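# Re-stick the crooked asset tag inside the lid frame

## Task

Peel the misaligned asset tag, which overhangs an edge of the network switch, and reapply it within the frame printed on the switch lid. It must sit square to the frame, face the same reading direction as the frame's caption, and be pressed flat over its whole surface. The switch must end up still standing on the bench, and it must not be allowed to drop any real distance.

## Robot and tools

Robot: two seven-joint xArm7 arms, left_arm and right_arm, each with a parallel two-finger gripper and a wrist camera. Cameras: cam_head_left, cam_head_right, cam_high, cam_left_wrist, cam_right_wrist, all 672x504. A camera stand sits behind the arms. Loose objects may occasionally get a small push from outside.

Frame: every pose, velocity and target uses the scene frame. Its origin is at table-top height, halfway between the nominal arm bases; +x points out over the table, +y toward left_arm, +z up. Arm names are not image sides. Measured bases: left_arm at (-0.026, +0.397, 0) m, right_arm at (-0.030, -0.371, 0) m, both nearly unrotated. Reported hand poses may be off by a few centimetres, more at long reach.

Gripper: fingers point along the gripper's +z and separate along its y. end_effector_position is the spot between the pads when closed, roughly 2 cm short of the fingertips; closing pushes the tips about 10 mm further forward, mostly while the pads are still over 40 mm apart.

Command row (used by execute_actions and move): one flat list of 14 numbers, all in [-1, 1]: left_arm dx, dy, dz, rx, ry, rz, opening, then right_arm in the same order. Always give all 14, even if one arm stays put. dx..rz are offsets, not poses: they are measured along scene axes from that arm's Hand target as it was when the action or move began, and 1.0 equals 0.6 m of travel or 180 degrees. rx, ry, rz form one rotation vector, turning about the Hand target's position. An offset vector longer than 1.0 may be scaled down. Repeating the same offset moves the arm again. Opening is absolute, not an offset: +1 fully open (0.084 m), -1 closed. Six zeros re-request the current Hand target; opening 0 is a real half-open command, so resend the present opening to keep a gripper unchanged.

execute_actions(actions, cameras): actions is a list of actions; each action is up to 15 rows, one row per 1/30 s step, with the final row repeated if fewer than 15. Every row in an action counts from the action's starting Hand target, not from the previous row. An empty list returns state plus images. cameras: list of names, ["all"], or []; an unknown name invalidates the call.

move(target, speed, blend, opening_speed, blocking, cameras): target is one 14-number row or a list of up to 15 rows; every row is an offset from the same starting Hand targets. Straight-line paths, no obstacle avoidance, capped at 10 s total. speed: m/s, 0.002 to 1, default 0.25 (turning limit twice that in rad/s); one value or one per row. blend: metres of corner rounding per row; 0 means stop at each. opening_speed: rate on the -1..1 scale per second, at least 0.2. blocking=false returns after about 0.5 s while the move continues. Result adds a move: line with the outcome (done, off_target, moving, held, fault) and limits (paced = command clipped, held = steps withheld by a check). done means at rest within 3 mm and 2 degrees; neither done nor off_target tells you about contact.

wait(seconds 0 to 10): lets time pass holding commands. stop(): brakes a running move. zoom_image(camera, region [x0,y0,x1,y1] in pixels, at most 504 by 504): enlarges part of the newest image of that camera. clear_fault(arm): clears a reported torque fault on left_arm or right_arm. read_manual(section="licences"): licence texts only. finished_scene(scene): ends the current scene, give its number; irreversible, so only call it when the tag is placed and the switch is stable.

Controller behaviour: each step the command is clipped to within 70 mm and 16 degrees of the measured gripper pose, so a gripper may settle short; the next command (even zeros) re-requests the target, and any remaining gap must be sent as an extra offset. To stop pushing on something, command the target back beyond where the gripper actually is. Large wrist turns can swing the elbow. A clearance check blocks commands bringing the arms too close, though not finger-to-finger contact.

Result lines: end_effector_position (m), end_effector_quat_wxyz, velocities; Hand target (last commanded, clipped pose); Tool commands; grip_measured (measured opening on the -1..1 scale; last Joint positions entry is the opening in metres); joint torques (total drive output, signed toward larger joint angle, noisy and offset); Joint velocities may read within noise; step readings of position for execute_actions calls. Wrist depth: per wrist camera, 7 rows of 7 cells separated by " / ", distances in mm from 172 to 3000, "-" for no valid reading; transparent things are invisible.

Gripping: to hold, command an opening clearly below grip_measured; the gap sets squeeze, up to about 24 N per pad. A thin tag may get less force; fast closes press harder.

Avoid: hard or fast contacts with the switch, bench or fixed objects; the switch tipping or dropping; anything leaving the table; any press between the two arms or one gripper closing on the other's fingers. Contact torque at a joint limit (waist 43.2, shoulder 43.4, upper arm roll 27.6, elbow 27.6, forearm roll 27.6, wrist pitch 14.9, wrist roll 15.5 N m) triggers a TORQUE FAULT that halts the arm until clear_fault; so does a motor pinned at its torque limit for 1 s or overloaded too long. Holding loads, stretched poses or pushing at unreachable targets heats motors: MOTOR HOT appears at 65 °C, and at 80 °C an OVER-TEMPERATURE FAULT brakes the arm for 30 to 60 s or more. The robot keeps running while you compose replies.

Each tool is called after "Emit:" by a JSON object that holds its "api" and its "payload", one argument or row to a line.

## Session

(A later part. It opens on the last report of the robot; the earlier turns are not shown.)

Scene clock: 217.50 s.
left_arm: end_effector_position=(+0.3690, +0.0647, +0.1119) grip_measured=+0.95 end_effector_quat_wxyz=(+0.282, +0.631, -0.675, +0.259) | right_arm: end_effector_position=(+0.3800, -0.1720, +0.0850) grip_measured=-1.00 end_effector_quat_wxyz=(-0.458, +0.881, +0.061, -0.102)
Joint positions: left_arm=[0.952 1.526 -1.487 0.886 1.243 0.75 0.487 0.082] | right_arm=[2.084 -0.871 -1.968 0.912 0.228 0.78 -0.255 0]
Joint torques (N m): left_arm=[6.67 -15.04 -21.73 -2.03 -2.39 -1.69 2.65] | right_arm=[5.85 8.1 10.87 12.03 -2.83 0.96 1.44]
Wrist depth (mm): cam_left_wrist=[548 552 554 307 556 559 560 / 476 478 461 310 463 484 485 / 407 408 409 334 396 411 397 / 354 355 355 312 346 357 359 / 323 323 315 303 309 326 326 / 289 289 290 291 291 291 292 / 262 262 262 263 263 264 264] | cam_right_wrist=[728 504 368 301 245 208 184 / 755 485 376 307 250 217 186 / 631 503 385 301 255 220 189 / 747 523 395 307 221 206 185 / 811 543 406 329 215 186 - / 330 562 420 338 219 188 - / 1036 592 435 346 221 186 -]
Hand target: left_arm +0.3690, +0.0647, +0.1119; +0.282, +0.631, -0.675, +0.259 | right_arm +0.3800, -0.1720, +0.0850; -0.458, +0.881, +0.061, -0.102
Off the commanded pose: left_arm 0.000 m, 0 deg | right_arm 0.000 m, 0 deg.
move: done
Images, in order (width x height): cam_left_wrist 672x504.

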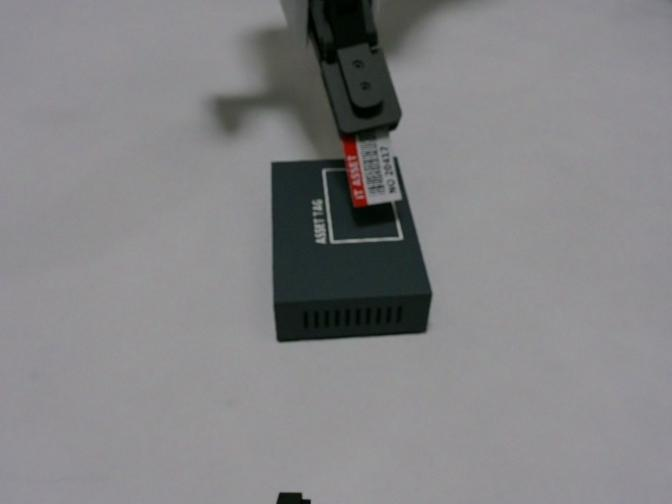

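Emit:
{"api": "move", "payload": {
  "target": [0,0,0,0,0,0,0.95,0,0,-0.016,0.0005,-0.0207,-0.0296,-1],
  "speed": 0.1,
  "cameras": ["cam_left_wrist"]
}}

Emit:
{"api": "zoom_image", "payload": {
  "camera": "cam_left_wrist",
  "region": [260, 110, 440, 290]
}}

Scene clock: 221.37 s.
left_arm: end_effector_position=(+0.3690, +0.0647, +0.1119) grip_measured=+0.95 end_effector_quat_wxyz=(+0.282, +0.631, -0.675, +0.259) | right_arm: end_effector_position=(+0.3800, -0.1720, +0.0754) grip_measured=-1.00 end_effector_quat_wxyz=(-0.461, +0.885, +0.035, -0.052)
Joint positions: left_arm=[0.952 1.526 -1.487 0.886 1.243 0.75 0.487 0.082] | right_arm=[2.024 -0.877 -1.934 0.804 0.263 0.601 -0.301 0]
Joint torques (N m): left_arm=[6.88 -15.74 -21.64 -2.06 -2.15 -1.7 2.69] | right_arm=[-5.57 7.06 15.63 5.78 2.89 -1.47 -1.46]
Wrist depth (mm): cam_left_wrist=[551 552 553 312 556 558 559 / 476 479 481 316 464 483 483 / 408 407 408 322 396 411 397 / 354 355 356 312 345 358 358 / 323 324 314 303 309 326 327 / 289 289 289 290 290 292 291 / 262 262 262 263 263 263 264] | cam_right_wrist=[744 512 367 300 243 204 182 / 755 476 369 302 245 213 183 / 774 483 374 306 247 214 184 / 614 488 380 310 237 216 185 / 806 499 386 314 202 184 - / 725 506 389 316 204 185 - / 733 517 394 319 195 179 -]
Hand target: left_arm +0.3690, +0.0647, +0.1119; +0.282, +0.631, -0.675, +0.259 | right_arm +0.3800, -0.1720, +0.0754; -0.461, +0.885, +0.034, -0.052
Off the commanded pose: left_arm 0.000 m, 0 deg | right_arm 0.000 m, 0 deg.
move: done
Images, in order (width x height): cam_left_wrist 672x504.

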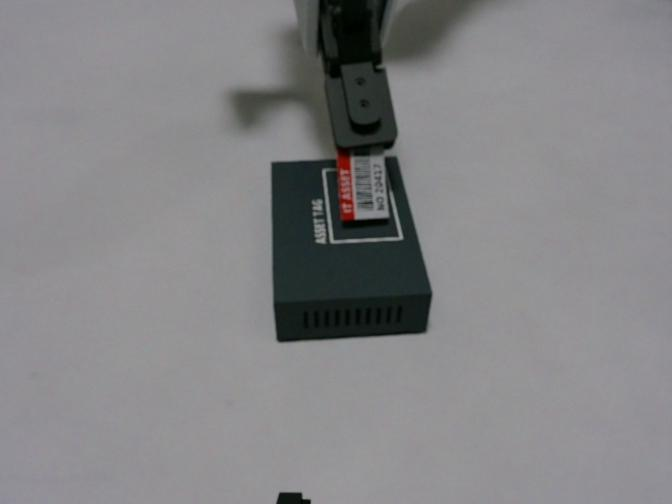

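Scaled by 2.800 from the camera's 672x504 image, which has a finer 960x720 frame.

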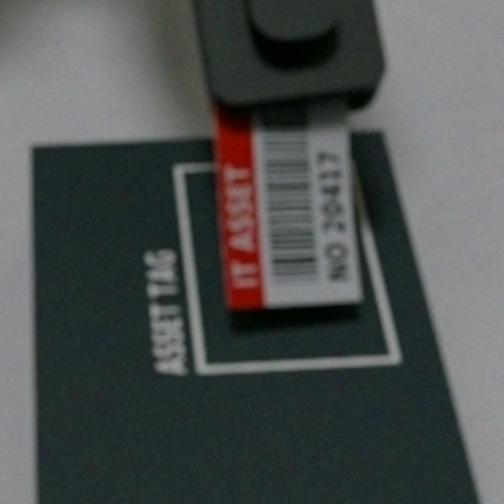

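Emit:
{"api": "move", "payload": {
  "target": [0,0,0,0,0,0,0.95,0,0,-0.0165,0,0,0,-1],
  "speed": 0.04,
  "cameras": ["cam_left_wrist"]
}}

Emit:
{"api": "zoom_image", "payload": {
  "camera": "cam_left_wrist",
  "region": [260, 110, 440, 290]
}}

Scene clock: 223.03 s.
left_arm: end_effector_position=(+0.3690, +0.0647, +0.1119) grip_measured=+0.95 end_effector_quat_wxyz=(+0.282, +0.631, -0.675, +0.259) | right_arm: end_effector_position=(+0.3800, -0.1720, +0.0655) grip_measured=-1.00 end_effector_quat_wxyz=(-0.461, +0.885, +0.034, -0.052)
Joint positions: left_arm=[0.952 1.526 -1.487 0.886 1.243 0.75 0.487 0.082] | right_arm=[2.043 -0.895 -1.96 0.807 0.255 0.586 -0.313 0]
Joint torques (N m): left_arm=[6.56 -15.57 -21.92 -2.12 -2.24 -1.71 2.45] | right_arm=[5.7 7.22 10.65 10.85 -3.23 -1.55 -1.36]
Wrist depth (mm): cam_left_wrist=[550 555 552 313 556 556 560 / 477 478 480 321 462 482 485 / 407 409 408 332 396 410 398 / 354 355 356 312 346 358 358 / 323 323 314 303 309 326 326 / 289 289 289 290 291 292 292 / 262 262 262 263 263 263 263] | cam_right_wrist=[702 480 344 282 228 192 177 / 711 489 347 284 230 200 178 / 736 496 353 287 232 202 179 / 651 506 357 291 227 203 180 / 761 469 362 312 187 185 - / 787 474 365 222 188 - - / 693 485 369 223 199 - -]
Hand target: left_arm +0.3690, +0.0647, +0.1119; +0.282, +0.631, -0.675, +0.259 | right_arm +0.3800, -0.1720, +0.0655; -0.461, +0.885, +0.034, -0.052
Off the commanded pose: left_arm 0.000 m, 0 deg | right_arm 0.000 m, 0 deg.
move: done
Images, in order (width x height): cam_left_wrist 672x504.

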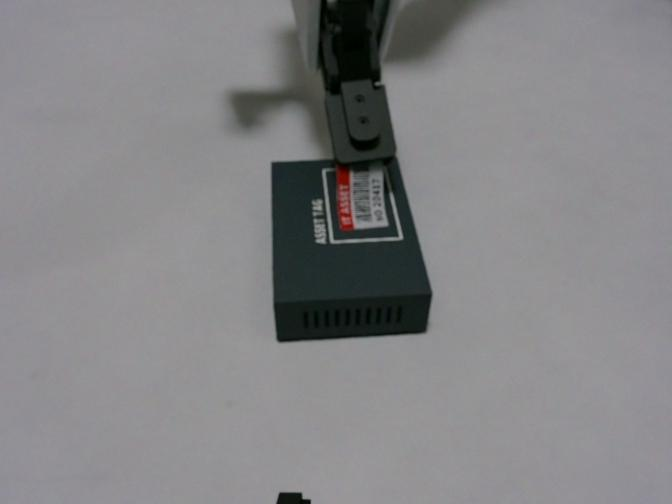

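Scaled by 2.800 from the camera's 672x504 image, which has a finer 960x720 frame.

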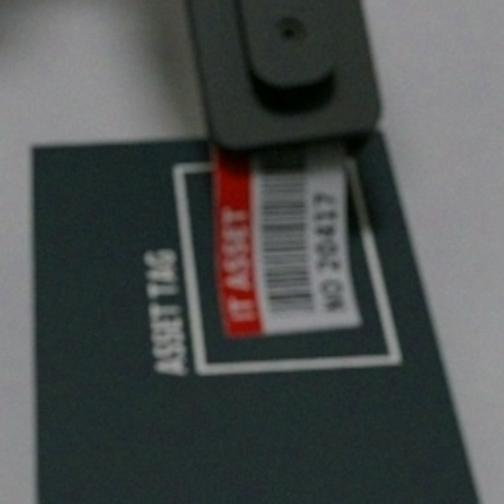

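Emit:
{"api": "move", "payload": {
  "target": [0,0,0,0,0,0,0.95,0,0,0.006,0,0,0,-1],
  "speed": 0.02,
  "cameras": ["cam_left_wrist"]
}}

Emit:
{"api": "zoom_image", "payload": {
  "camera": "cam_left_wrist",
  "region": [260, 110, 440, 290]
}}

Scene clock: 226.13 s.
left_arm: end_effector_position=(+0.3690, +0.0647, +0.1119) grip_measured=+0.95 end_effector_quat_wxyz=(+0.282, +0.631, -0.675, +0.259) | right_arm: end_effector_position=(+0.3800, -0.1720, +0.0690) grip_measured=-1.00 end_effector_quat_wxyz=(-0.461, +0.885, +0.034, -0.052)
Joint positions: left_arm=[0.952 1.526 -1.487 0.886 1.243 0.75 0.487 0.082] | right_arm=[2.036 -0.889 -1.951 0.806 0.258 0.591 -0.309 0]
Joint torques (N m): left_arm=[7.04 -15.17 -21.67 -1.88 -1.77 -1.74 2.66] | right_arm=[-5.26 15.49 15.42 5.59 2.85 0.73 1.41]
Wrist depth (mm): cam_left_wrist=[550 550 552 313 554 559 560 / 477 480 478 321 462 484 484 / 407 408 410 327 396 411 397 / 355 356 355 311 345 357 358 / 323 324 315 303 310 326 326 / 289 289 290 290 290 291 291 / 261 262 262 262 263 263 264] | cam_right_wrist=[712 490 351 288 233 196 181 / 730 501 354 291 235 205 182 / 744 466 360 293 237 206 183 / 587 468 364 296 228 208 184 / 776 477 369 317 192 185 - / 800 484 373 323 194 176 - / 703 494 378 218 186 - -]
Hand target: left_arm +0.3690, +0.0647, +0.1119; +0.282, +0.631, -0.675, +0.259 | right_arm +0.3800, -0.1720, +0.0691; -0.461, +0.885, +0.034, -0.052
Off the commanded pose: left_arm 0.000 m, 0 deg | right_arm 0.000 m, 0 deg.
move: done
Images, in order (width x height): cam_left_wrist 672x504.

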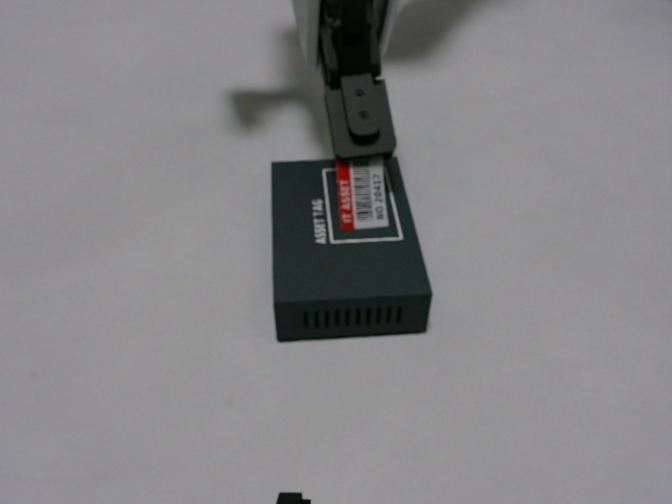

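Scaled by 2.800 from the camera's 672x504 image, which has a finer 960x720 frame.

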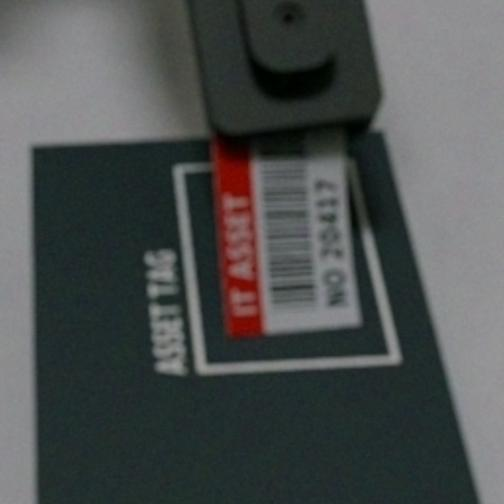

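Emit:
{"api": "move", "payload": {
  "target": [
    [0,0,0,0,0,0,0.95,0.0002,-0.0085,-0.0135,-0.0278,-0.0007,0,-1],
    [0,0,0,0,0,0,0.95,0.0003,-0.0133,-0.025,-0.0555,-0.0013,0,-1]
  ],
  "speed": 0.02,
  "blend": [0.003,0],
  "cameras": ["cam_left_wrist"]
}}

Emit:
{"api": "zoom_image", "payload": {
  "camera": "cam_left_wrist",
  "region": [260, 110, 440, 290]
}}

Scene clock: 232.13 s.
left_arm: end_effector_position=(+0.3690, +0.0647, +0.1119) grip_measured=+0.95 end_effector_quat_wxyz=(+0.282, +0.631, -0.675, +0.259) | right_arm: end_effector_position=(+0.3802, -0.1800, +0.0541) grip_measured=-1.00 end_effector_quat_wxyz=(-0.382, +0.922, +0.031, -0.053)
Joint positions: left_arm=[0.952 1.526 -1.487 0.886 1.243 0.75 0.487 0.082] | right_arm=[2.124 -0.749 -1.997 0.796 0.221 0.556 -0.212 0]
Joint torques (N m): left_arm=[6.69 -15.36 -21.9 -1.92 -2.05 -1.72 2.47] | right_arm=[5.06 15.46 8.3 7.72 -3.41 -2.02 1.43]
Wrist depth (mm): cam_left_wrist=[548 553 553 317 557 555 560 / 477 479 480 333 462 483 484 / 408 407 409 337 395 411 397 / 355 354 356 313 346 357 358 / 324 324 315 303 310 326 326 / 289 289 290 291 290 291 292 / 262 262 262 262 263 264 263] | cam_right_wrist=[381 313 258 226 195 177 - / 386 318 261 228 197 178 - / 393 321 264 230 199 180 - / 400 328 267 224 200 181 - / 408 332 206 188 181 - - / 416 338 208 190 175 - - / 423 342 210 192 174 - -]
Hand target: left_arm +0.3690, +0.0647, +0.1119; +0.282, +0.631, -0.675, +0.259 | right_arm +0.3802, -0.1800, +0.0541; -0.382, +0.922, +0.031, -0.053
Off the commanded pose: left_arm 0.000 m, 0 deg | right_arm 0.000 m, 0 deg.
move: done
Images, in order (width x height): cam_left_wrist 672x504.

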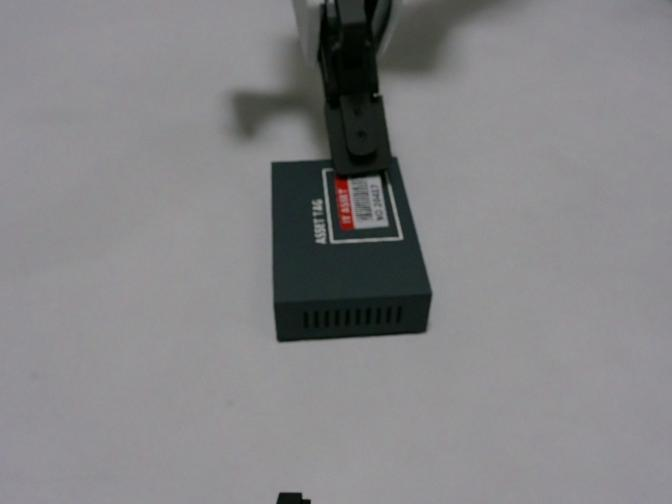

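Scaled by 2.800 from the camera's 672x504 image, which has a finer 960x720 frame.

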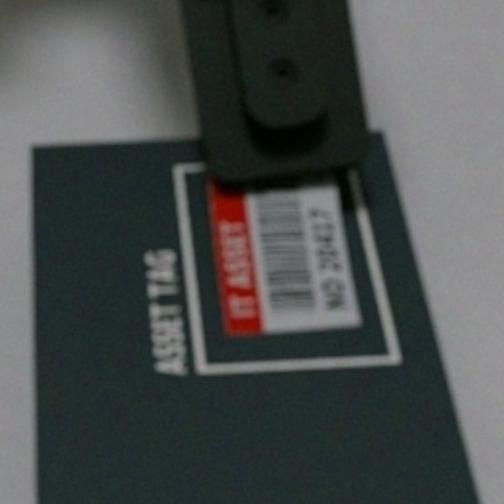

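Emit:
{"api": "move", "payload": {
  "target": [
    [0,0,0,0,0,0,0.95,0,-0.001,-0.003,0,0,0,-1],
    [0,0,0,0,0,0,0.95,0,-0.001,0.007,0,0,0,-1],
    [0,0,0,0,0,0,0.95,0,-0.0011,0.0075,0,0,0,-0.7]
  ],
  "speed": 0.02,
  "cameras": ["cam_left_wrist"]
}}

Emit:
{"api": "zoom_image", "payload": {
  "camera": "cam_left_wrist",
  "region": [260, 110, 440, 290]
}}

Scene clock: 234.87 s.
left_arm: end_effector_position=(+0.3690, +0.0647, +0.1119) grip_measured=+0.95 end_effector_quat_wxyz=(+0.282, +0.631, -0.675, +0.259) | right_arm: end_effector_position=(+0.3802, -0.1806, +0.0586) grip_measured=-0.72 end_effector_quat_wxyz=(-0.382, +0.922, +0.031, -0.053)
Joint positions: left_arm=[0.952 1.526 -1.487 0.886 1.243 0.75 0.487 0.082] | right_arm=[2.112 -0.739 -1.984 0.795 0.225 0.566 -0.208 0.012]
Joint torques (N m): left_arm=[6.81 -15.15 -21.68 -2.04 -1.74 -1.78 2.48] | right_arm=[-5.89 15.02 12.97 8.26 2.76 0.15 1.46]
Wrist depth (mm): cam_left_wrist=[552 553 553 311 555 556 559 / 477 478 480 323 463 483 483 / 407 407 409 338 395 411 398 / 354 355 356 312 345 358 358 / 323 323 315 306 315 326 326 / 289 289 290 290 290 291 291 / 262 262 262 262 263 263 264] | cam_right_wrist=[390 322 266 232 201 181 - / 396 326 268 235 202 183 - / 405 331 271 236 204 184 - / 410 337 274 232 206 185 - / 418 341 292 195 181 184 - / 426 348 295 197 181 - - / 435 352 298 200 183 - -]
Hand target: left_arm +0.3690, +0.0647, +0.1119; +0.282, +0.631, -0.675, +0.259 | right_arm +0.3802, -0.1807, +0.0586; -0.382, +0.922, +0.031, -0.053
Off the commanded pose: left_arm 0.000 m, 0 deg | right_arm 0.000 m, 0 deg.
move: done
Images, in order (width x height): cam_left_wrist 672x504.

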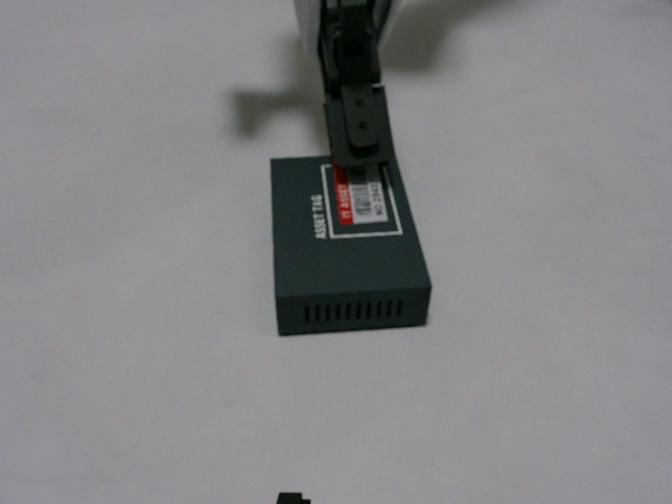

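Scaled by 2.800 from the camera's 672x504 image, which has a finer 960x720 frame.

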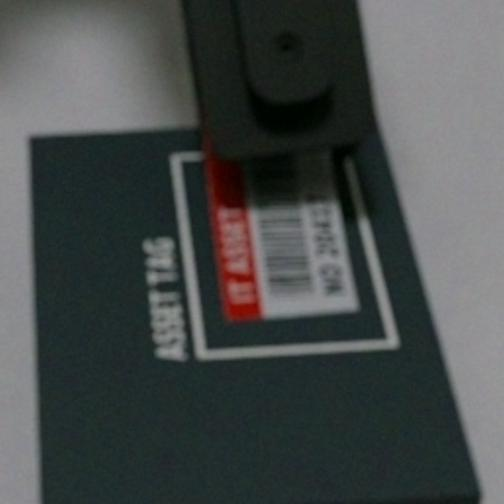

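Retreat along the gripper's horizontal line.

Emit:
{"api": "move", "payload": {
  "target": [0,0,0,0,0,0,0.95,0.0034,-0.0197,0,0,0,0,-0.7],
  "speed": 0.02,
  "cameras": ["cam_left_wrist"]
}}

Emit:
{"api": "zoom_image", "payload": {
  "camera": "cam_left_wrist",
  "region": [260, 110, 440, 290]
}}

Scene clock: 236.27 s.
left_arm: end_effector_position=(+0.3690, +0.0647, +0.1119) grip_measured=+0.95 end_effector_quat_wxyz=(+0.282, +0.631, -0.675, +0.259) | right_arm: end_effector_position=(+0.3822, -0.1924, +0.0586) grip_measured=-0.72 end_effector_quat_wxyz=(-0.382, +0.922, +0.031, -0.053)
Joint positions: left_arm=[0.952 1.526 -1.487 0.886 1.243 0.75 0.487 0.082] | right_arm=[2.088 -0.737 -1.989 0.802 0.217 0.591 -0.222 0.012]
Joint torques (N m): left_arm=[6.87 -15.41 -21.56 -1.87 -1.37 -1.96 2.51] | right_arm=[-6.08 15.12 8.15 13.7 -3.34 0.16 -1.51]
Wrist depth (mm): cam_left_wrist=[549 551 552 328 556 559 559 / 478 479 480 331 462 483 484 / 407 407 408 346 394 411 397 / 354 355 356 312 346 357 358 / 323 323 315 315 316 325 326 / 289 290 289 290 291 291 291 / 261 261 262 262 263 263 264] | cam_right_wrist=[389 321 265 232 201 181 - / 397 326 267 234 202 183 - / 405 331 271 237 204 184 - / 411 337 274 239 206 185 - / 419 342 290 195 181 187 - / 426 347 295 197 181 - - / 435 352 298 200 183 - -]
Hand target: left_arm +0.3690, +0.0647, +0.1119; +0.282, +0.631, -0.675, +0.259 | right_arm +0.3822, -0.1925, +0.0586; -0.382, +0.922, +0.031, -0.053
Off the commanded pose: left_arm 0.000 m, 0 deg | right_arm 0.000 m, 0 deg.
move: done
Images, in order (width x height): cam_left_wrist 672x504.

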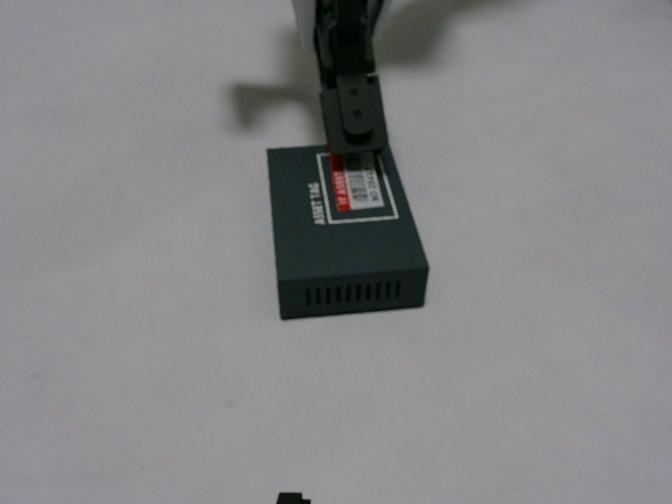

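Scaled by 2.800 from the camera's 672x504 image, which has a finer 960x720 frame.

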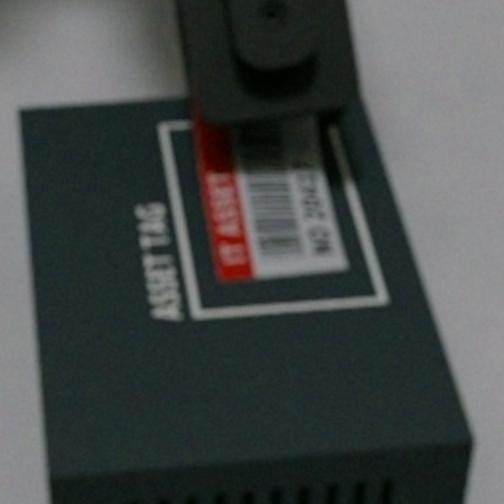

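Emit:
{"api": "move", "payload": {
  "target": [0.0305,-0.2722,-0.0758,0,0,0.0444,1,0,0,0,0,0,0,-0.7],
  "speed": 0.15,
  "cameras": ["cam_left_wrist"]
}}

Scene clock: 238.77 s.
left_arm: end_effector_position=(+0.3873, -0.0985, +0.0664) grip_measured=+1.00 end_effector_quat_wxyz=(+0.264, +0.676, -0.629, +0.278) | right_arm: end_effector_position=(+0.3822, -0.1925, +0.0586) grip_measured=-0.72 end_effector_quat_wxyz=(-0.382, +0.922, +0.031, -0.053)
Joint positions: left_arm=[0.394 1.528 -1.35 1.27 1.567 0.562 0.028 0.084] | right_arm=[2.088 -0.737 -1.989 0.802 0.217 0.591 -0.222 0.012]
Joint torques (N m): left_arm=[-6.86 -25.56 -17.09 1.96 2.77 -4.75 -2.65] | right_arm=[-6.01 15.25 7.95 13.71 -3.35 0.07 -1.3]
Wrist depth (mm): cam_left_wrist=[448 449 450 - - - 452 / 375 390 392 376 - 362 393 / 332 332 333 333 181 190 334 / 289 290 290 290 191 184 291 / 264 264 264 231 212 190 265 / 236 236 236 206 196 197 231 / 213 214 214 181 181 182 215] | cam_right_wrist=[390 321 265 232 201 181 - / 396 327 267 234 202 183 - / 377 331 271 236 204 184 - / 177 182 273 239 206 185 - / 387 342 289 196 180 187 - / 215 347 296 197 181 - - / 217 352 299 200 183 - -]
Hand target: left_arm +0.3873, -0.0986, +0.0664; +0.264, +0.676, -0.629, +0.278 | right_arm +0.3822, -0.1925, +0.0586; -0.382, +0.922, +0.031, -0.053
Off the commanded pose: left_arm 0.000 m, 0 deg | right_arm 0.000 m, 0 deg.
move: done
Images, in order (width x height): cam_left_wrist 672x504.

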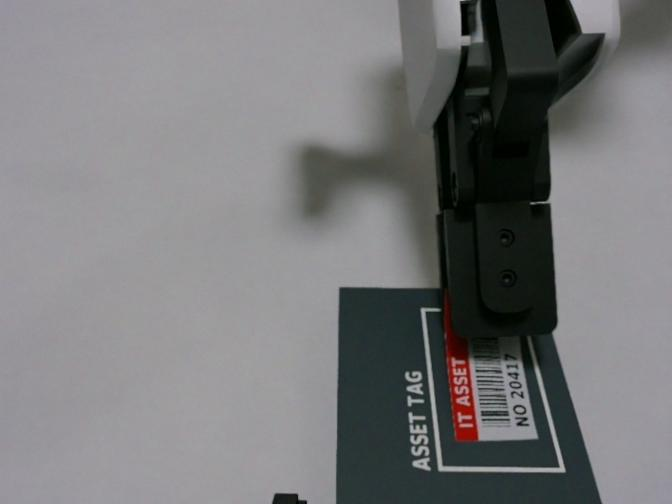

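Emit:
{"api": "move", "payload": {
  "target": [
    [-0.0075,0,0,0,0,0,1,0,0,0,0,0,0,-0.7],
    [-0.003,-0.0707,-0.0707,0,0,0,1,0,0,0,0,0,0,-0.7]
  ],
  "speed": 0.06
}}

Emit:
{"api": "move", "payload": {
  "target": [0,0,0,0,0,0,-0.5,0,0,0,0,0,0,-0.7],
  "opening_speed": 0.7,
  "cameras": ["cam_left_wrist"]
}}

Scene clock: 241.83 s.
left_arm: end_effector_position=(+0.3855, -0.1410, +0.0240) grip_measured=+1.00 end_effector_quat_wxyz=(+0.264, +0.676, -0.629, +0.278) | right_arm: end_effector_position=(+0.3822, -0.1925, +0.0586) grip_measured=-0.72 end_effector_quat_wxyz=(-0.382, +0.922, +0.031, -0.053)
Joint positions: left_arm=[0.239 1.602 -1.296 1.428 1.633 0.518 0.004 0.084] | right_arm=[2.088 -0.737 -1.989 0.802 0.217 0.591 -0.222 0.012]
Joint torques (N m): left_arm=[-7 -28.69 -16.77 1.54 2.42 -4.52 2.7] | right_arm=[-6.19 15.22 7.99 13.77 -3.08 0.18 -1.39]
Wrist depth (mm): cam_left_wrist=[355 355 356 - - - 358 / 308 309 310 - - - 310 / 263 263 263 254 - - 265 / 229 229 229 229 - - 231 / 209 209 209 - - - 210 / 187 187 187 - - - 188 / 173 173 173 - - - -] | cam_right_wrist=[391 322 265 232 201 181 - / 396 327 267 234 202 183 - / - 183 260 237 204 184 - / 184 184 178 183 200 186 - / - 173 213 195 179 187 - / - 173 215 197 181 - - / - 173 216 200 183 - -]
Hand target: left_arm +0.3855, -0.1410, +0.0240; +0.264, +0.676, -0.629, +0.278 | right_arm +0.3822, -0.1925, +0.0586; -0.382, +0.922, +0.031, -0.053
Off the commanded pose: left_arm 0.000 m, 0 deg | right_arm 0.000 m, 0 deg.
move: done

Scene clock: 244.20 s.
left_arm: end_effector_position=(+0.3855, -0.1410, +0.0239) grip_measured=+0.76 end_effector_quat_wxyz=(+0.264, +0.676, -0.629, +0.278) | right_arm: end_effector_position=(+0.3822, -0.1925, +0.0586) grip_measured=-0.72 end_effector_quat_wxyz=(-0.382, +0.922, +0.031, -0.053)
Joint positions: left_arm=[0.238 1.602 -1.296 1.428 1.632 0.518 0.004 0.075] | right_arm=[2.088 -0.737 -1.989 0.802 0.217 0.591 -0.222 0.012]
Joint torques (N m): left_arm=[-13.79 -41.05 -14.53 -5.17 -0.32 -0.37 1.68] | right_arm=[-2.62 14.86 11.12 12.02 -3.2 -0.08 -1.38]
Wrist depth (mm): cam_left_wrist=[356 356 357 - - - 359 / 309 310 310 - - - 311 / 264 263 263 255 - - 265 / 230 230 230 230 - - 231 / 209 210 209 - - - 210 / 187 187 183 - - - 188 / 173 174 174 - - - -] | cam_right_wrist=[389 321 265 232 200 181 - / 396 326 268 234 202 182 - / - 183 270 237 204 184 - / 177 184 182 222 206 186 - / - 172 178 194 177 187 - / - 172 215 197 181 - - / - 173 216 199 183 - -]
Hand target: left_arm +0.3855, -0.1410, +0.0240; +0.264, +0.676, -0.629, +0.278 | right_arm +0.3822, -0.1925, +0.0586; -0.382, +0.922, +0.031, -0.053
Off the commanded pose: left_arm 0.000 m, 0 deg | right_arm 0.000 m, 0 deg.
move: done
Images, in order (width x height): cam_left_wrist 672x504.

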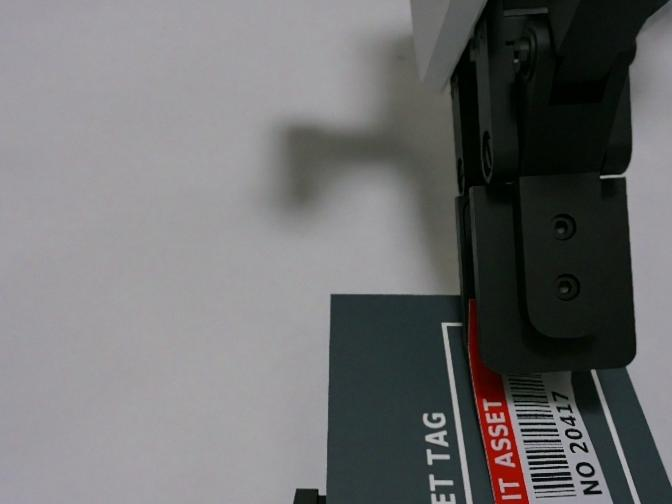

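Now retreat right.

Emit:
{"api": "move", "payload": {
  "target": [0,0,0,0,0,0,-0.8,0.0034,-0.0197,0,0,0,0,-0.7],
  "speed": 0.02,
  "cameras": ["cam_left_wrist"]
}}

Scene clock: 245.43 s.
left_arm: end_effector_position=(+0.3854, -0.1411, +0.0239) grip_measured=+0.75 end_effector_quat_wxyz=(+0.264, +0.676, -0.629, +0.278) | right_arm: end_effector_position=(+0.3842, -0.2042, +0.0586) grip_measured=-0.72 end_effector_quat_wxyz=(-0.382, +0.922, +0.031, -0.053)
Joint positions: left_arm=[0.238 1.602 -1.296 1.428 1.632 0.518 0.004 0.075] | right_arm=[2.065 -0.735 -1.994 0.81 0.21 0.616 -0.236 0.012]
Joint torques (N m): left_arm=[7.99 -42.92 -14.75 -0.32 0.22 -0.83 1.06] | right_arm=[-6.18 15.52 7.82 13.9 -3.46 0.16 -1.34]
Wrist depth (mm): cam_left_wrist=[356 357 357 - - - 358 / 309 309 310 - - - 312 / 264 264 264 255 - - 265 / 230 230 230 230 - - 231 / 209 210 210 - - - 210 / 187 187 183 - - - 188 / 173 174 174 - - - -] | cam_right_wrist=[390 322 265 232 200 181 - / 396 327 267 234 202 183 - / 401 192 271 237 204 184 - / 189 192 191 229 206 186 - / 178 180 212 195 181 178 - / 177 180 227 197 181 - - / 179 181 229 199 183 - -]
Hand target: left_arm +0.3855, -0.1410, +0.0240; +0.264, +0.676, -0.629, +0.278 | right_arm +0.3843, -0.2043, +0.0586; -0.382, +0.922, +0.031, -0.053
Off the commanded pose: left_arm 0.000 m, 0 deg | right_arm 0.000 m, 0 deg.
move: done
Images, in order (width x height): cam_left_wrist 672x504.

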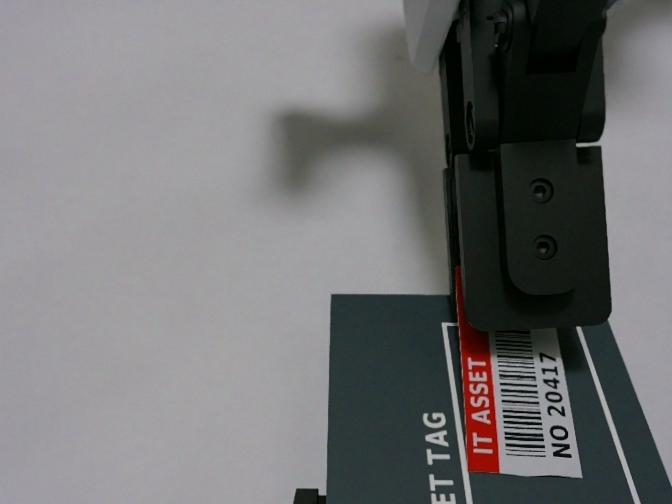

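Emit:
{"api": "move", "payload": {
  "target": [0,0,0,0,0,0,-0.8,0,0,0,0,0,0,-1],
  "opening_speed": 1
}}

Emit:
{"api": "move", "payload": {
  "target": [
    [0,0,0,0,0,0,-0.8,0,0,0.03,0,0,0,-1],
    [0,0,0,0,0,0,-0.8,0,0,0.09,0,0,0,-1],
    [0,0,0,0,0,0,-0.8,0,-0.04,0.12,0,0,0,-1]
  ],
  "speed": [0.015,0.02,0.08],
  "cameras": ["cam_left_wrist"]
}}

Emit:
{"api": "move", "payload": {
  "target": [0,0,0,0,0,0,1,0,0,0,0,0,0,-1],
  "opening_speed": 0.8
}}

Emit:
{"api": "move", "payload": {
  "target": [
    [-0.0045,0.0706,0.0707,0,0,0,1,0,0,0,0,0,0,-1],
    [-0.03,0.355,0.1465,0,0,0,0.95,0,0,0,0,0,0,-1]
  ],
  "speed": [0.06,0.2],
  "cameras": ["cam_left_wrist"]
}}

Scene clock: 247.40 s.
left_arm: end_effector_position=(+0.3855, -0.1410, +0.0240) grip_measured=+0.75 end_effector_quat_wxyz=(+0.264, +0.676, -0.629, +0.278) | right_arm: end_effector_position=(+0.3843, -0.2043, +0.0586) grip_measured=-1.00 end_effector_quat_wxyz=(-0.382, +0.922, +0.031, -0.053)
Joint positions: left_arm=[0.238 1.602 -1.296 1.428 1.632 0.518 0.004 0.075] | right_arm=[2.065 -0.735 -1.994 0.81 0.21 0.616 -0.236 0]
Joint torques (N m): left_arm=[10.01 -43.19 -13.4 0.66 -0.23 -2.22 0.14] | right_arm=[2.64 11.2 12.68 9.4 -2.42 0.27 -1.41]
Wrist depth (mm): cam_left_wrist=[356 357 357 - - - 359 / 310 309 310 - - - 312 / 264 264 264 264 - - 265 / 230 230 230 230 - - 231 / 210 210 209 - - - 210 / 187 187 183 - - - 188 / 174 173 174 - - - -] | cam_right_wrist=[389 321 265 232 201 181 - / 396 327 267 234 202 182 - / 399 192 271 236 204 184 - / 189 193 191 230 206 186 - / 178 180 192 195 181 178 - / 178 181 228 197 181 - - / 179 182 229 199 183 - -]
Hand target: left_arm +0.3855, -0.1410, +0.0240; +0.264, +0.676, -0.629, +0.278 | right_arm +0.3843, -0.2043, +0.0586; -0.382, +0.922, +0.031, -0.053
Off the commanded pose: left_arm 0.000 m, 0 deg | right_arm 0.000 m, 0 deg.
move: done

Scene clock: 251.77 s.
left_arm: end_effector_position=(+0.3855, -0.1410, +0.0239) grip_measured=+0.75 end_effector_quat_wxyz=(+0.264, +0.676, -0.629, +0.278) | right_arm: end_effector_position=(+0.3843, -0.2283, +0.1305) grip_measured=-1.00 end_effector_quat_wxyz=(-0.382, +0.922, +0.031, -0.053)
Joint positions: left_arm=[0.238 1.602 -1.296 1.428 1.632 0.518 0.004 0.075] | right_arm=[1.826 -0.603 -1.773 0.828 0.269 0.817 -0.208 0]
Joint torques (N m): left_arm=[-5.62 -45.03 -17.49 1.05 -2.7 -0.08 -2.21] | right_arm=[-5.14 12.09 12.51 15.3 3.46 0.41 -1.34]
Wrist depth (mm): cam_left_wrist=[357 357 357 - 358 - 359 / 310 310 310 - 312 - 312 / 264 264 264 255 255 256 265 / 229 230 230 230 230 230 231 / 209 210 210 216 217 216 211 / 187 187 183 - - - 188 / 174 174 174 - - - -] | cam_right_wrist=[568 468 383 326 291 256 234 / 574 475 388 329 293 258 236 / 587 481 359 330 295 261 238 / 261 257 248 255 267 263 239 / 243 244 245 283 260 229 228 / 243 244 247 284 263 231 230 / 248 251 250 260 258 232 231]
Hand target: left_arm +0.3855, -0.1410, +0.0240; +0.264, +0.676, -0.629, +0.278 | right_arm +0.3843, -0.2283, +0.1306; -0.382, +0.922, +0.031, -0.053
Off the commanded pose: left_arm 0.000 m, 0 deg | right_arm 0.000 m, 0 deg.
move: done
Images, in order (width x height): cam_left_wrist 672x504.

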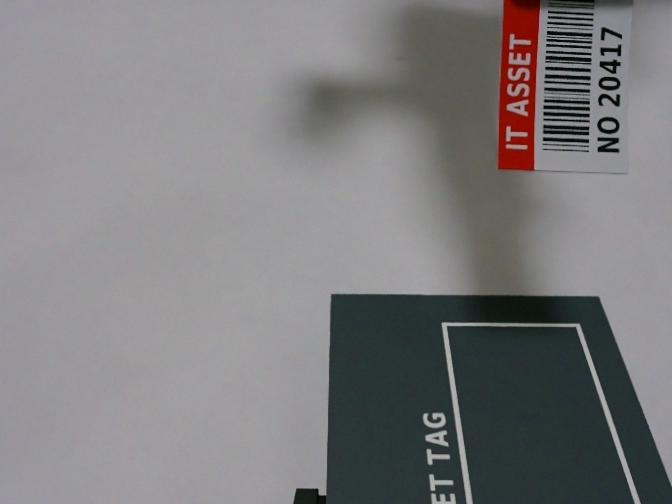

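Scene clock: 254.33 s.
left_arm: end_effector_position=(+0.3855, -0.1410, +0.0239) grip_measured=+1.00 end_effector_quat_wxyz=(+0.264, +0.676, -0.629, +0.278) | right_arm: end_effector_position=(+0.3843, -0.2283, +0.1306) grip_measured=-1.00 end_effector_quat_wxyz=(-0.382, +0.922, +0.031, -0.053)
Joint positions: left_arm=[0.238 1.602 -1.296 1.428 1.632 0.518 0.004 0.084] | right_arm=[1.826 -0.603 -1.773 0.828 0.269 0.817 -0.208 0]
Joint torques (N m): left_arm=[-1.79 -38.02 -22.72 0.93 0.86 -4.54 -2.11] | right_arm=[-5.32 12.03 12.4 12.54 3.44 0.28 -1.45]
Wrist depth (mm): cam_left_wrist=[354 355 355 - 357 - 357 / 308 309 308 - 309 - 310 / 262 263 262 255 254 254 264 / 229 229 229 229 230 230 230 / 208 209 209 216 216 216 209 / 186 187 182 - - - 187 / 173 173 173 - - - -] | cam_right_wrist=[568 468 386 326 291 256 235 / 575 475 388 329 294 258 236 / 587 484 359 321 296 261 238 / 261 257 249 254 269 263 240 / 244 244 246 282 261 230 228 / 244 245 247 285 263 231 230 / 249 249 250 262 259 232 231]
Hand target: left_arm +0.3855, -0.1410, +0.0240; +0.264, +0.676, -0.629, +0.278 | right_arm +0.3843, -0.2283, +0.1306; -0.382, +0.922, +0.031, -0.053
Off the commanded pose: left_arm 0.000 m, 0 deg | right_arm 0.000 m, 0 deg.
move: done

Scene clock: 257.73 s.
left_arm: end_effector_position=(+0.3675, +0.0720, +0.1119) grip_measured=+0.95 end_effector_quat_wxyz=(+0.264, +0.676, -0.629, +0.278) | right_arm: end_effector_position=(+0.3843, -0.2283, +0.1306) grip_measured=-1.00 end_effector_quat_wxyz=(-0.382, +0.922, +0.031, -0.053)
Joint positions: left_arm=[0.996 1.454 -1.45 0.812 1.365 0.634 0.275 0.082] | right_arm=[1.826 -0.603 -1.773 0.828 0.269 0.817 -0.208 0]
Joint torques (N m): left_arm=[6.79 -13.53 -21.02 -1.54 -2.38 -1.69 2.6] | right_arm=[-5.05 12.11 12.16 12.57 3.28 0.27 -1.35]
Wrist depth (mm): cam_left_wrist=[549 552 552 555 527 556 558 / 475 479 480 480 462 483 484 / 408 409 409 372 359 410 397 / 355 355 356 322 316 358 359 / 323 323 324 324 324 325 326 / 289 289 290 290 290 291 291 / 262 262 262 263 263 263 264] | cam_right_wrist=[568 468 384 326 291 256 234 / 577 476 388 328 294 258 236 / 586 482 392 332 295 261 238 / 592 487 398 336 289 263 240 / 610 497 402 352 260 229 228 / 616 506 408 356 263 231 230 / 630 512 412 334 266 233 231]
Hand target: left_arm +0.3675, +0.0720, +0.1119; +0.264, +0.676, -0.629, +0.278 | right_arm +0.3843, -0.2283, +0.1306; -0.382, +0.922, +0.031, -0.053
Off the commanded pose: left_arm 0.000 m, 0 deg | right_arm 0.000 m, 0 deg.
move: done
Images, in order (width x height): cam_left_wrist 672x504.

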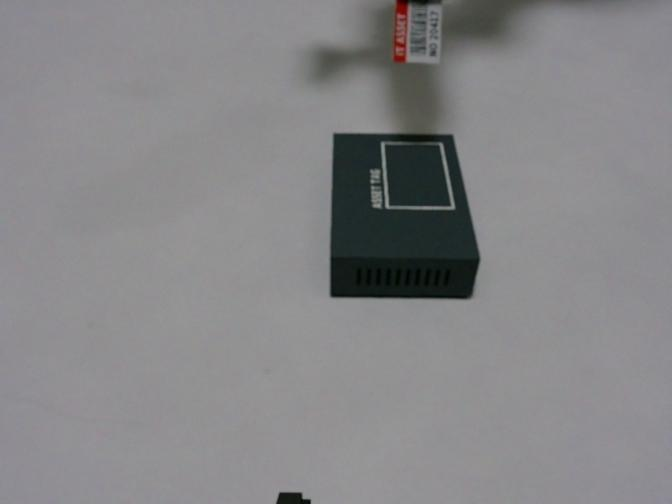

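Emit:
{"api": "move", "payload": {
  "target": [-0.0433,-0.0537,0,0,0,0,0.95,-0.0062,0.0755,-0.076,0.0555,0.0013,0.0128,-1],
  "speed": 0.12,
  "cameras": ["cam_left_wrist"]
}}

Emit:
{"api": "zoom_image", "payload": {
  "camera": "cam_left_wrist",
  "region": [260, 110, 440, 290]
}}

Scene clock: 260.40 s.
left_arm: end_effector_position=(+0.3415, +0.0398, +0.1119) grip_measured=+0.95 end_effector_quat_wxyz=(+0.264, +0.676, -0.629, +0.278) | right_arm: end_effector_position=(+0.3805, -0.1830, +0.0850) grip_measured=-1.00 end_effector_quat_wxyz=(-0.459, +0.885, +0.053, -0.060)
Joint positions: left_arm=[0.913 1.42 -1.435 0.794 1.464 0.586 0.12 0.082] | right_arm=[2.007 -0.843 -1.932 0.834 0.27 0.689 -0.327 0]
Joint torques (N m): left_arm=[-7.6 -30.9 -14.65 -1.46 2.26 -4.64 -2.83] | right_arm=[5.8 7.3 10.42 12.09 -3.02 -1.42 -1.38]
Wrist depth (mm): cam_left_wrist=[550 550 552 299 528 556 557 / 476 478 479 302 463 482 483 / 406 407 408 334 393 411 397 / 354 355 356 312 345 357 357 / 323 323 314 302 307 326 326 / 289 289 290 290 291 291 291 / 262 262 262 263 263 263 263] | cam_right_wrist=[784 498 388 302 259 217 193 / 801 503 393 304 260 227 194 / 822 512 397 307 262 228 196 / 734 519 402 310 264 230 196 / 658 530 405 330 217 190 - / 884 535 410 334 219 190 - / 677 547 416 337 211 184 -]
Hand target: left_arm +0.3415, +0.0398, +0.1119; +0.264, +0.676, -0.629, +0.278 | right_arm +0.3805, -0.1830, +0.0850; -0.459, +0.885, +0.053, -0.060
Off the commanded pose: left_arm 0.000 m, 0 deg | right_arm 0.000 m, 0 deg.
move: done
Images, in order (width x height): cam_left_wrist 672x504.

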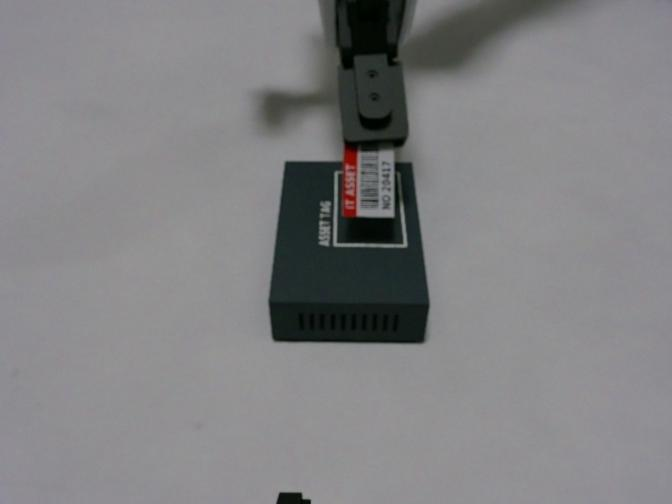

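Scaled by 2.800 from the camera's 672x504 image, which has a finer 960x720 frame.

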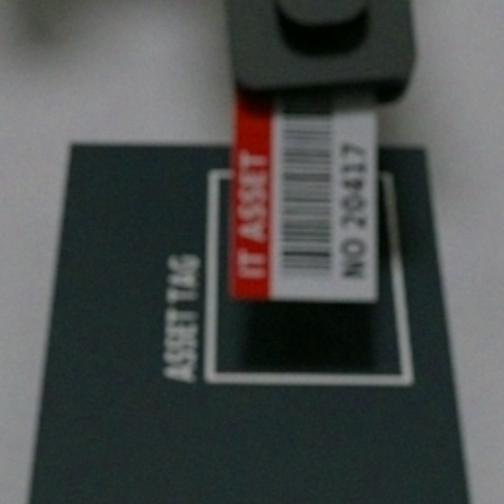

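Emit:
{"api": "move", "payload": {
  "target": [0,0,0,0,0,0,0.95,-0.0032,0.001,-0.0325,0,0,0.003,-1],
  "speed": 0.05,
  "cameras": ["cam_left_wrist"]
}}

Emit:
{"api": "zoom_image", "payload": {
  "camera": "cam_left_wrist",
  "region": [260, 110, 440, 290]
}}

Scene clock: 262.23 s.
left_arm: end_effector_position=(+0.3415, +0.0398, +0.1119) grip_measured=+0.95 end_effector_quat_wxyz=(+0.264, +0.676, -0.629, +0.278) | right_arm: end_effector_position=(+0.3786, -0.1824, +0.0655) grip_measured=-1.00 end_effector_quat_wxyz=(-0.459, +0.884, +0.057, -0.062)
Joint positions: left_arm=[0.913 1.42 -1.435 0.794 1.464 0.586 0.12 0.082] | right_arm=[2.046 -0.878 -1.983 0.84 0.249 0.664 -0.35 0]
Joint torques (N m): left_arm=[-6.75 -31.12 -14.9 -1.28 2.83 -4.64 -2.71] | right_arm=[5.69 7.49 10.46 11.11 -3.09 -1.42 -1.4]
Wrist depth (mm): cam_left_wrist=[548 553 551 306 528 556 557 / 476 479 481 312 462 483 484 / 407 408 408 333 395 409 396 / 354 354 356 312 346 357 357 / 323 323 314 302 307 325 325 / 289 289 290 290 290 291 291 / 261 263 262 263 263 263 264] | cam_right_wrist=[703 481 345 283 229 193 178 / 717 492 348 286 230 201 178 / 735 497 353 287 232 202 179 / 752 507 357 290 224 203 180 / 660 467 361 313 188 182 - / 786 474 365 316 189 - - / 685 484 368 212 181 - -]
Hand target: left_arm +0.3415, +0.0398, +0.1119; +0.264, +0.676, -0.629, +0.278 | right_arm +0.3786, -0.1824, +0.0655; -0.459, +0.884, +0.057, -0.062
Off the commanded pose: left_arm 0.000 m, 0 deg | right_arm 0.000 m, 0 deg.
move: done
Images, in order (width x height): cam_left_wrist 672x504.

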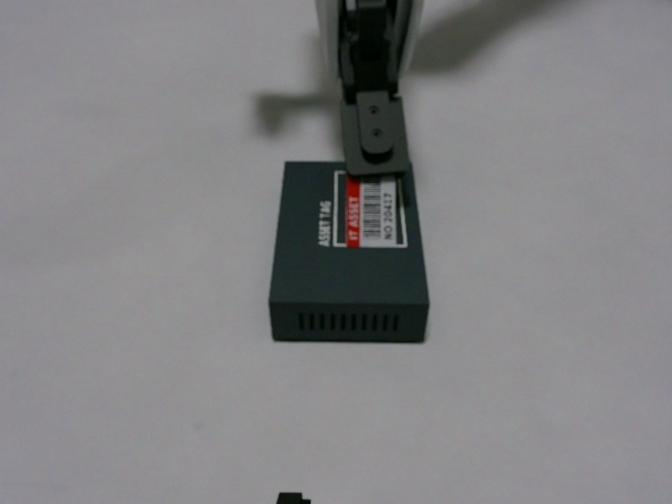

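Scaled by 2.800 from the camera's 672x504 image, which has a finer 960x720 frame.

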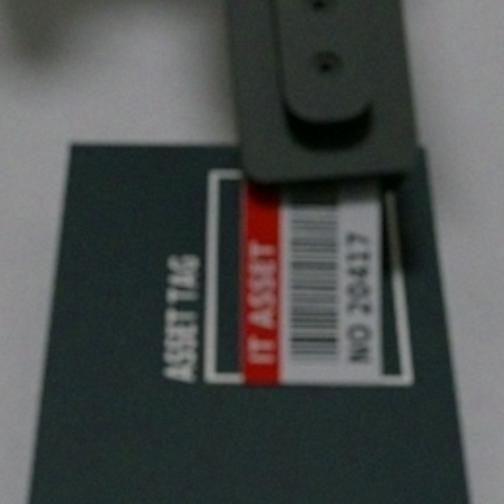

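Emit:
{"api": "move", "payload": {
  "target": [0,0,0,0,0,0,0.95,0.0008,0,0.005,0,0,0,-1],
  "speed": 0.03,
  "cameras": ["cam_left_wrist"]
}}

Emit:
{"api": "zoom_image", "payload": {
  "camera": "cam_left_wrist",
  "region": [260, 110, 440, 290]
}}

Scene clock: 263.50 s.
left_arm: end_effector_position=(+0.3415, +0.0398, +0.1119) grip_measured=+0.95 end_effector_quat_wxyz=(+0.264, +0.676, -0.629, +0.278) | right_arm: end_effector_position=(+0.3791, -0.1824, +0.0684) grip_measured=-1.00 end_effector_quat_wxyz=(-0.459, +0.884, +0.057, -0.062)
Joint positions: left_arm=[0.913 1.42 -1.435 0.794 1.464 0.586 0.12 0.082] | right_arm=[2.042 -0.873 -1.976 0.841 0.252 0.669 -0.347 0]
Joint torques (N m): left_arm=[-7.06 -31.32 -14.65 -1.31 2.74 -4.49 -2.82] | right_arm=[-4.99 15.89 15.65 11.15 3.19 0.88 1.44]
Wrist depth (mm): cam_left_wrist=[550 550 551 311 531 555 558 / 477 478 479 310 462 482 484 / 407 407 408 333 395 411 396 / 355 356 355 312 345 357 359 / 323 323 315 301 307 325 326 / 289 289 290 290 291 291 291 / 262 262 263 262 263 263 263] | cam_right_wrist=[714 491 351 288 233 196 180 / 731 499 355 290 234 204 181 / 749 505 359 292 236 205 182 / 663 467 363 295 238 207 183 / 670 477 368 300 191 183 - / 797 482 371 302 193 175 - / 700 491 376 304 185 - -]
Hand target: left_arm +0.3415, +0.0398, +0.1119; +0.264, +0.676, -0.629, +0.278 | right_arm +0.3791, -0.1824, +0.0685; -0.459, +0.884, +0.057, -0.062
Off the commanded pose: left_arm 0.000 m, 0 deg | right_arm 0.000 m, 0 deg.
move: done
Images, in order (width x height): cam_left_wrist 672x504.

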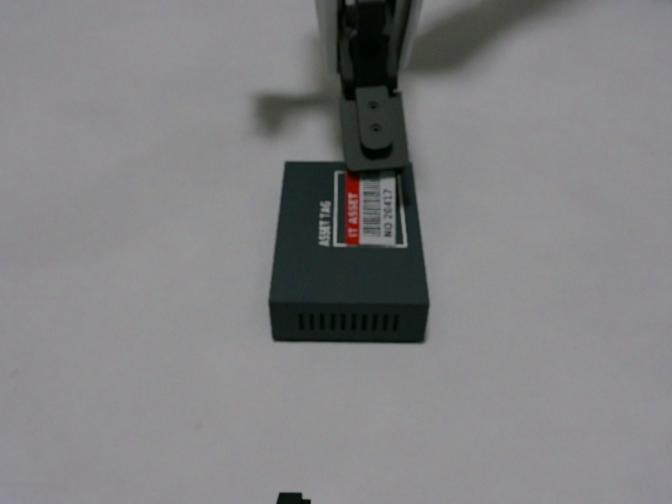

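Scaled by 2.800 from the camera's 672x504 image, which has a finer 960x720 frame.

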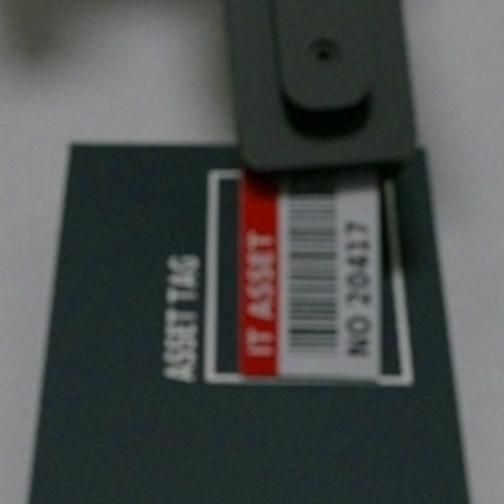

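Emit:
{"api": "move", "payload": {
  "target": [
    [0,0,0,0,0,0,0.95,0.0007,-0.0102,0,0,0,0,-1],
    [0,0,0,0,0,0,0.95,0.0007,-0.0102,-0.008,0,0,0,-1]
  ],
  "speed": 0.03,
  "cameras": ["cam_left_wrist"]
}}

Emit:
{"api": "zoom_image", "payload": {
  "camera": "cam_left_wrist",
  "region": [260, 110, 440, 290]
}}

Scene clock: 265.23 s.
left_arm: end_effector_position=(+0.3415, +0.0398, +0.1119) grip_measured=+0.95 end_effector_quat_wxyz=(+0.264, +0.676, -0.629, +0.278) | right_arm: end_effector_position=(+0.3795, -0.1885, +0.0637) grip_measured=-1.00 end_effector_quat_wxyz=(-0.459, +0.884, +0.057, -0.062)
Joint positions: left_arm=[0.913 1.42 -1.435 0.794 1.464 0.586 0.12 0.082] | right_arm=[2.038 -0.879 -1.99 0.846 0.244 0.676 -0.357 0]
Joint torques (N m): left_arm=[-7.08 -31.52 -14.74 -1.15 2.48 -4.63 -2.83] | right_arm=[5.43 8.09 10.57 11.14 -3.21 -1.4 -1.34]
Wrist depth (mm): cam_left_wrist=[549 552 551 315 528 555 558 / 477 477 479 317 461 480 483 / 407 408 408 334 394 411 397 / 354 355 355 311 346 357 357 / 323 323 315 302 307 325 327 / 289 289 290 290 291 291 291 / 262 262 262 263 263 264 264] | cam_right_wrist=[694 476 342 280 226 190 175 / 707 485 345 282 228 198 176 / 723 493 349 284 230 200 178 / 741 500 353 287 224 201 178 / 752 465 358 308 193 184 - / 775 469 360 312 195 - - / 683 480 364 220 197 - -]
Hand target: left_arm +0.3415, +0.0398, +0.1119; +0.264, +0.676, -0.629, +0.278 | right_arm +0.3795, -0.1885, +0.0637; -0.459, +0.884, +0.057, -0.062
Off the commanded pose: left_arm 0.000 m, 0 deg | right_arm 0.000 m, 0 deg.
move: done
Images, in order (width x height): cam_left_wrist 672x504.

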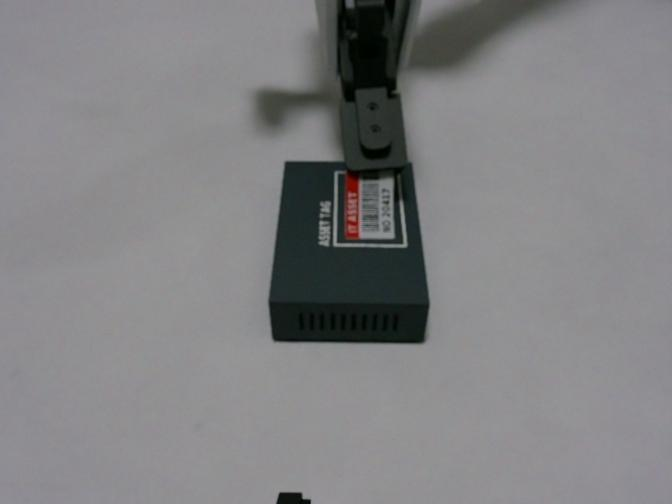

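Scaled by 2.800 from the camera's 672x504 image, which has a finer 960x720 frame.

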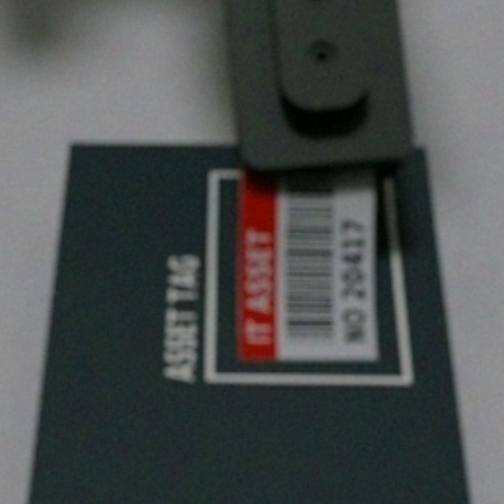

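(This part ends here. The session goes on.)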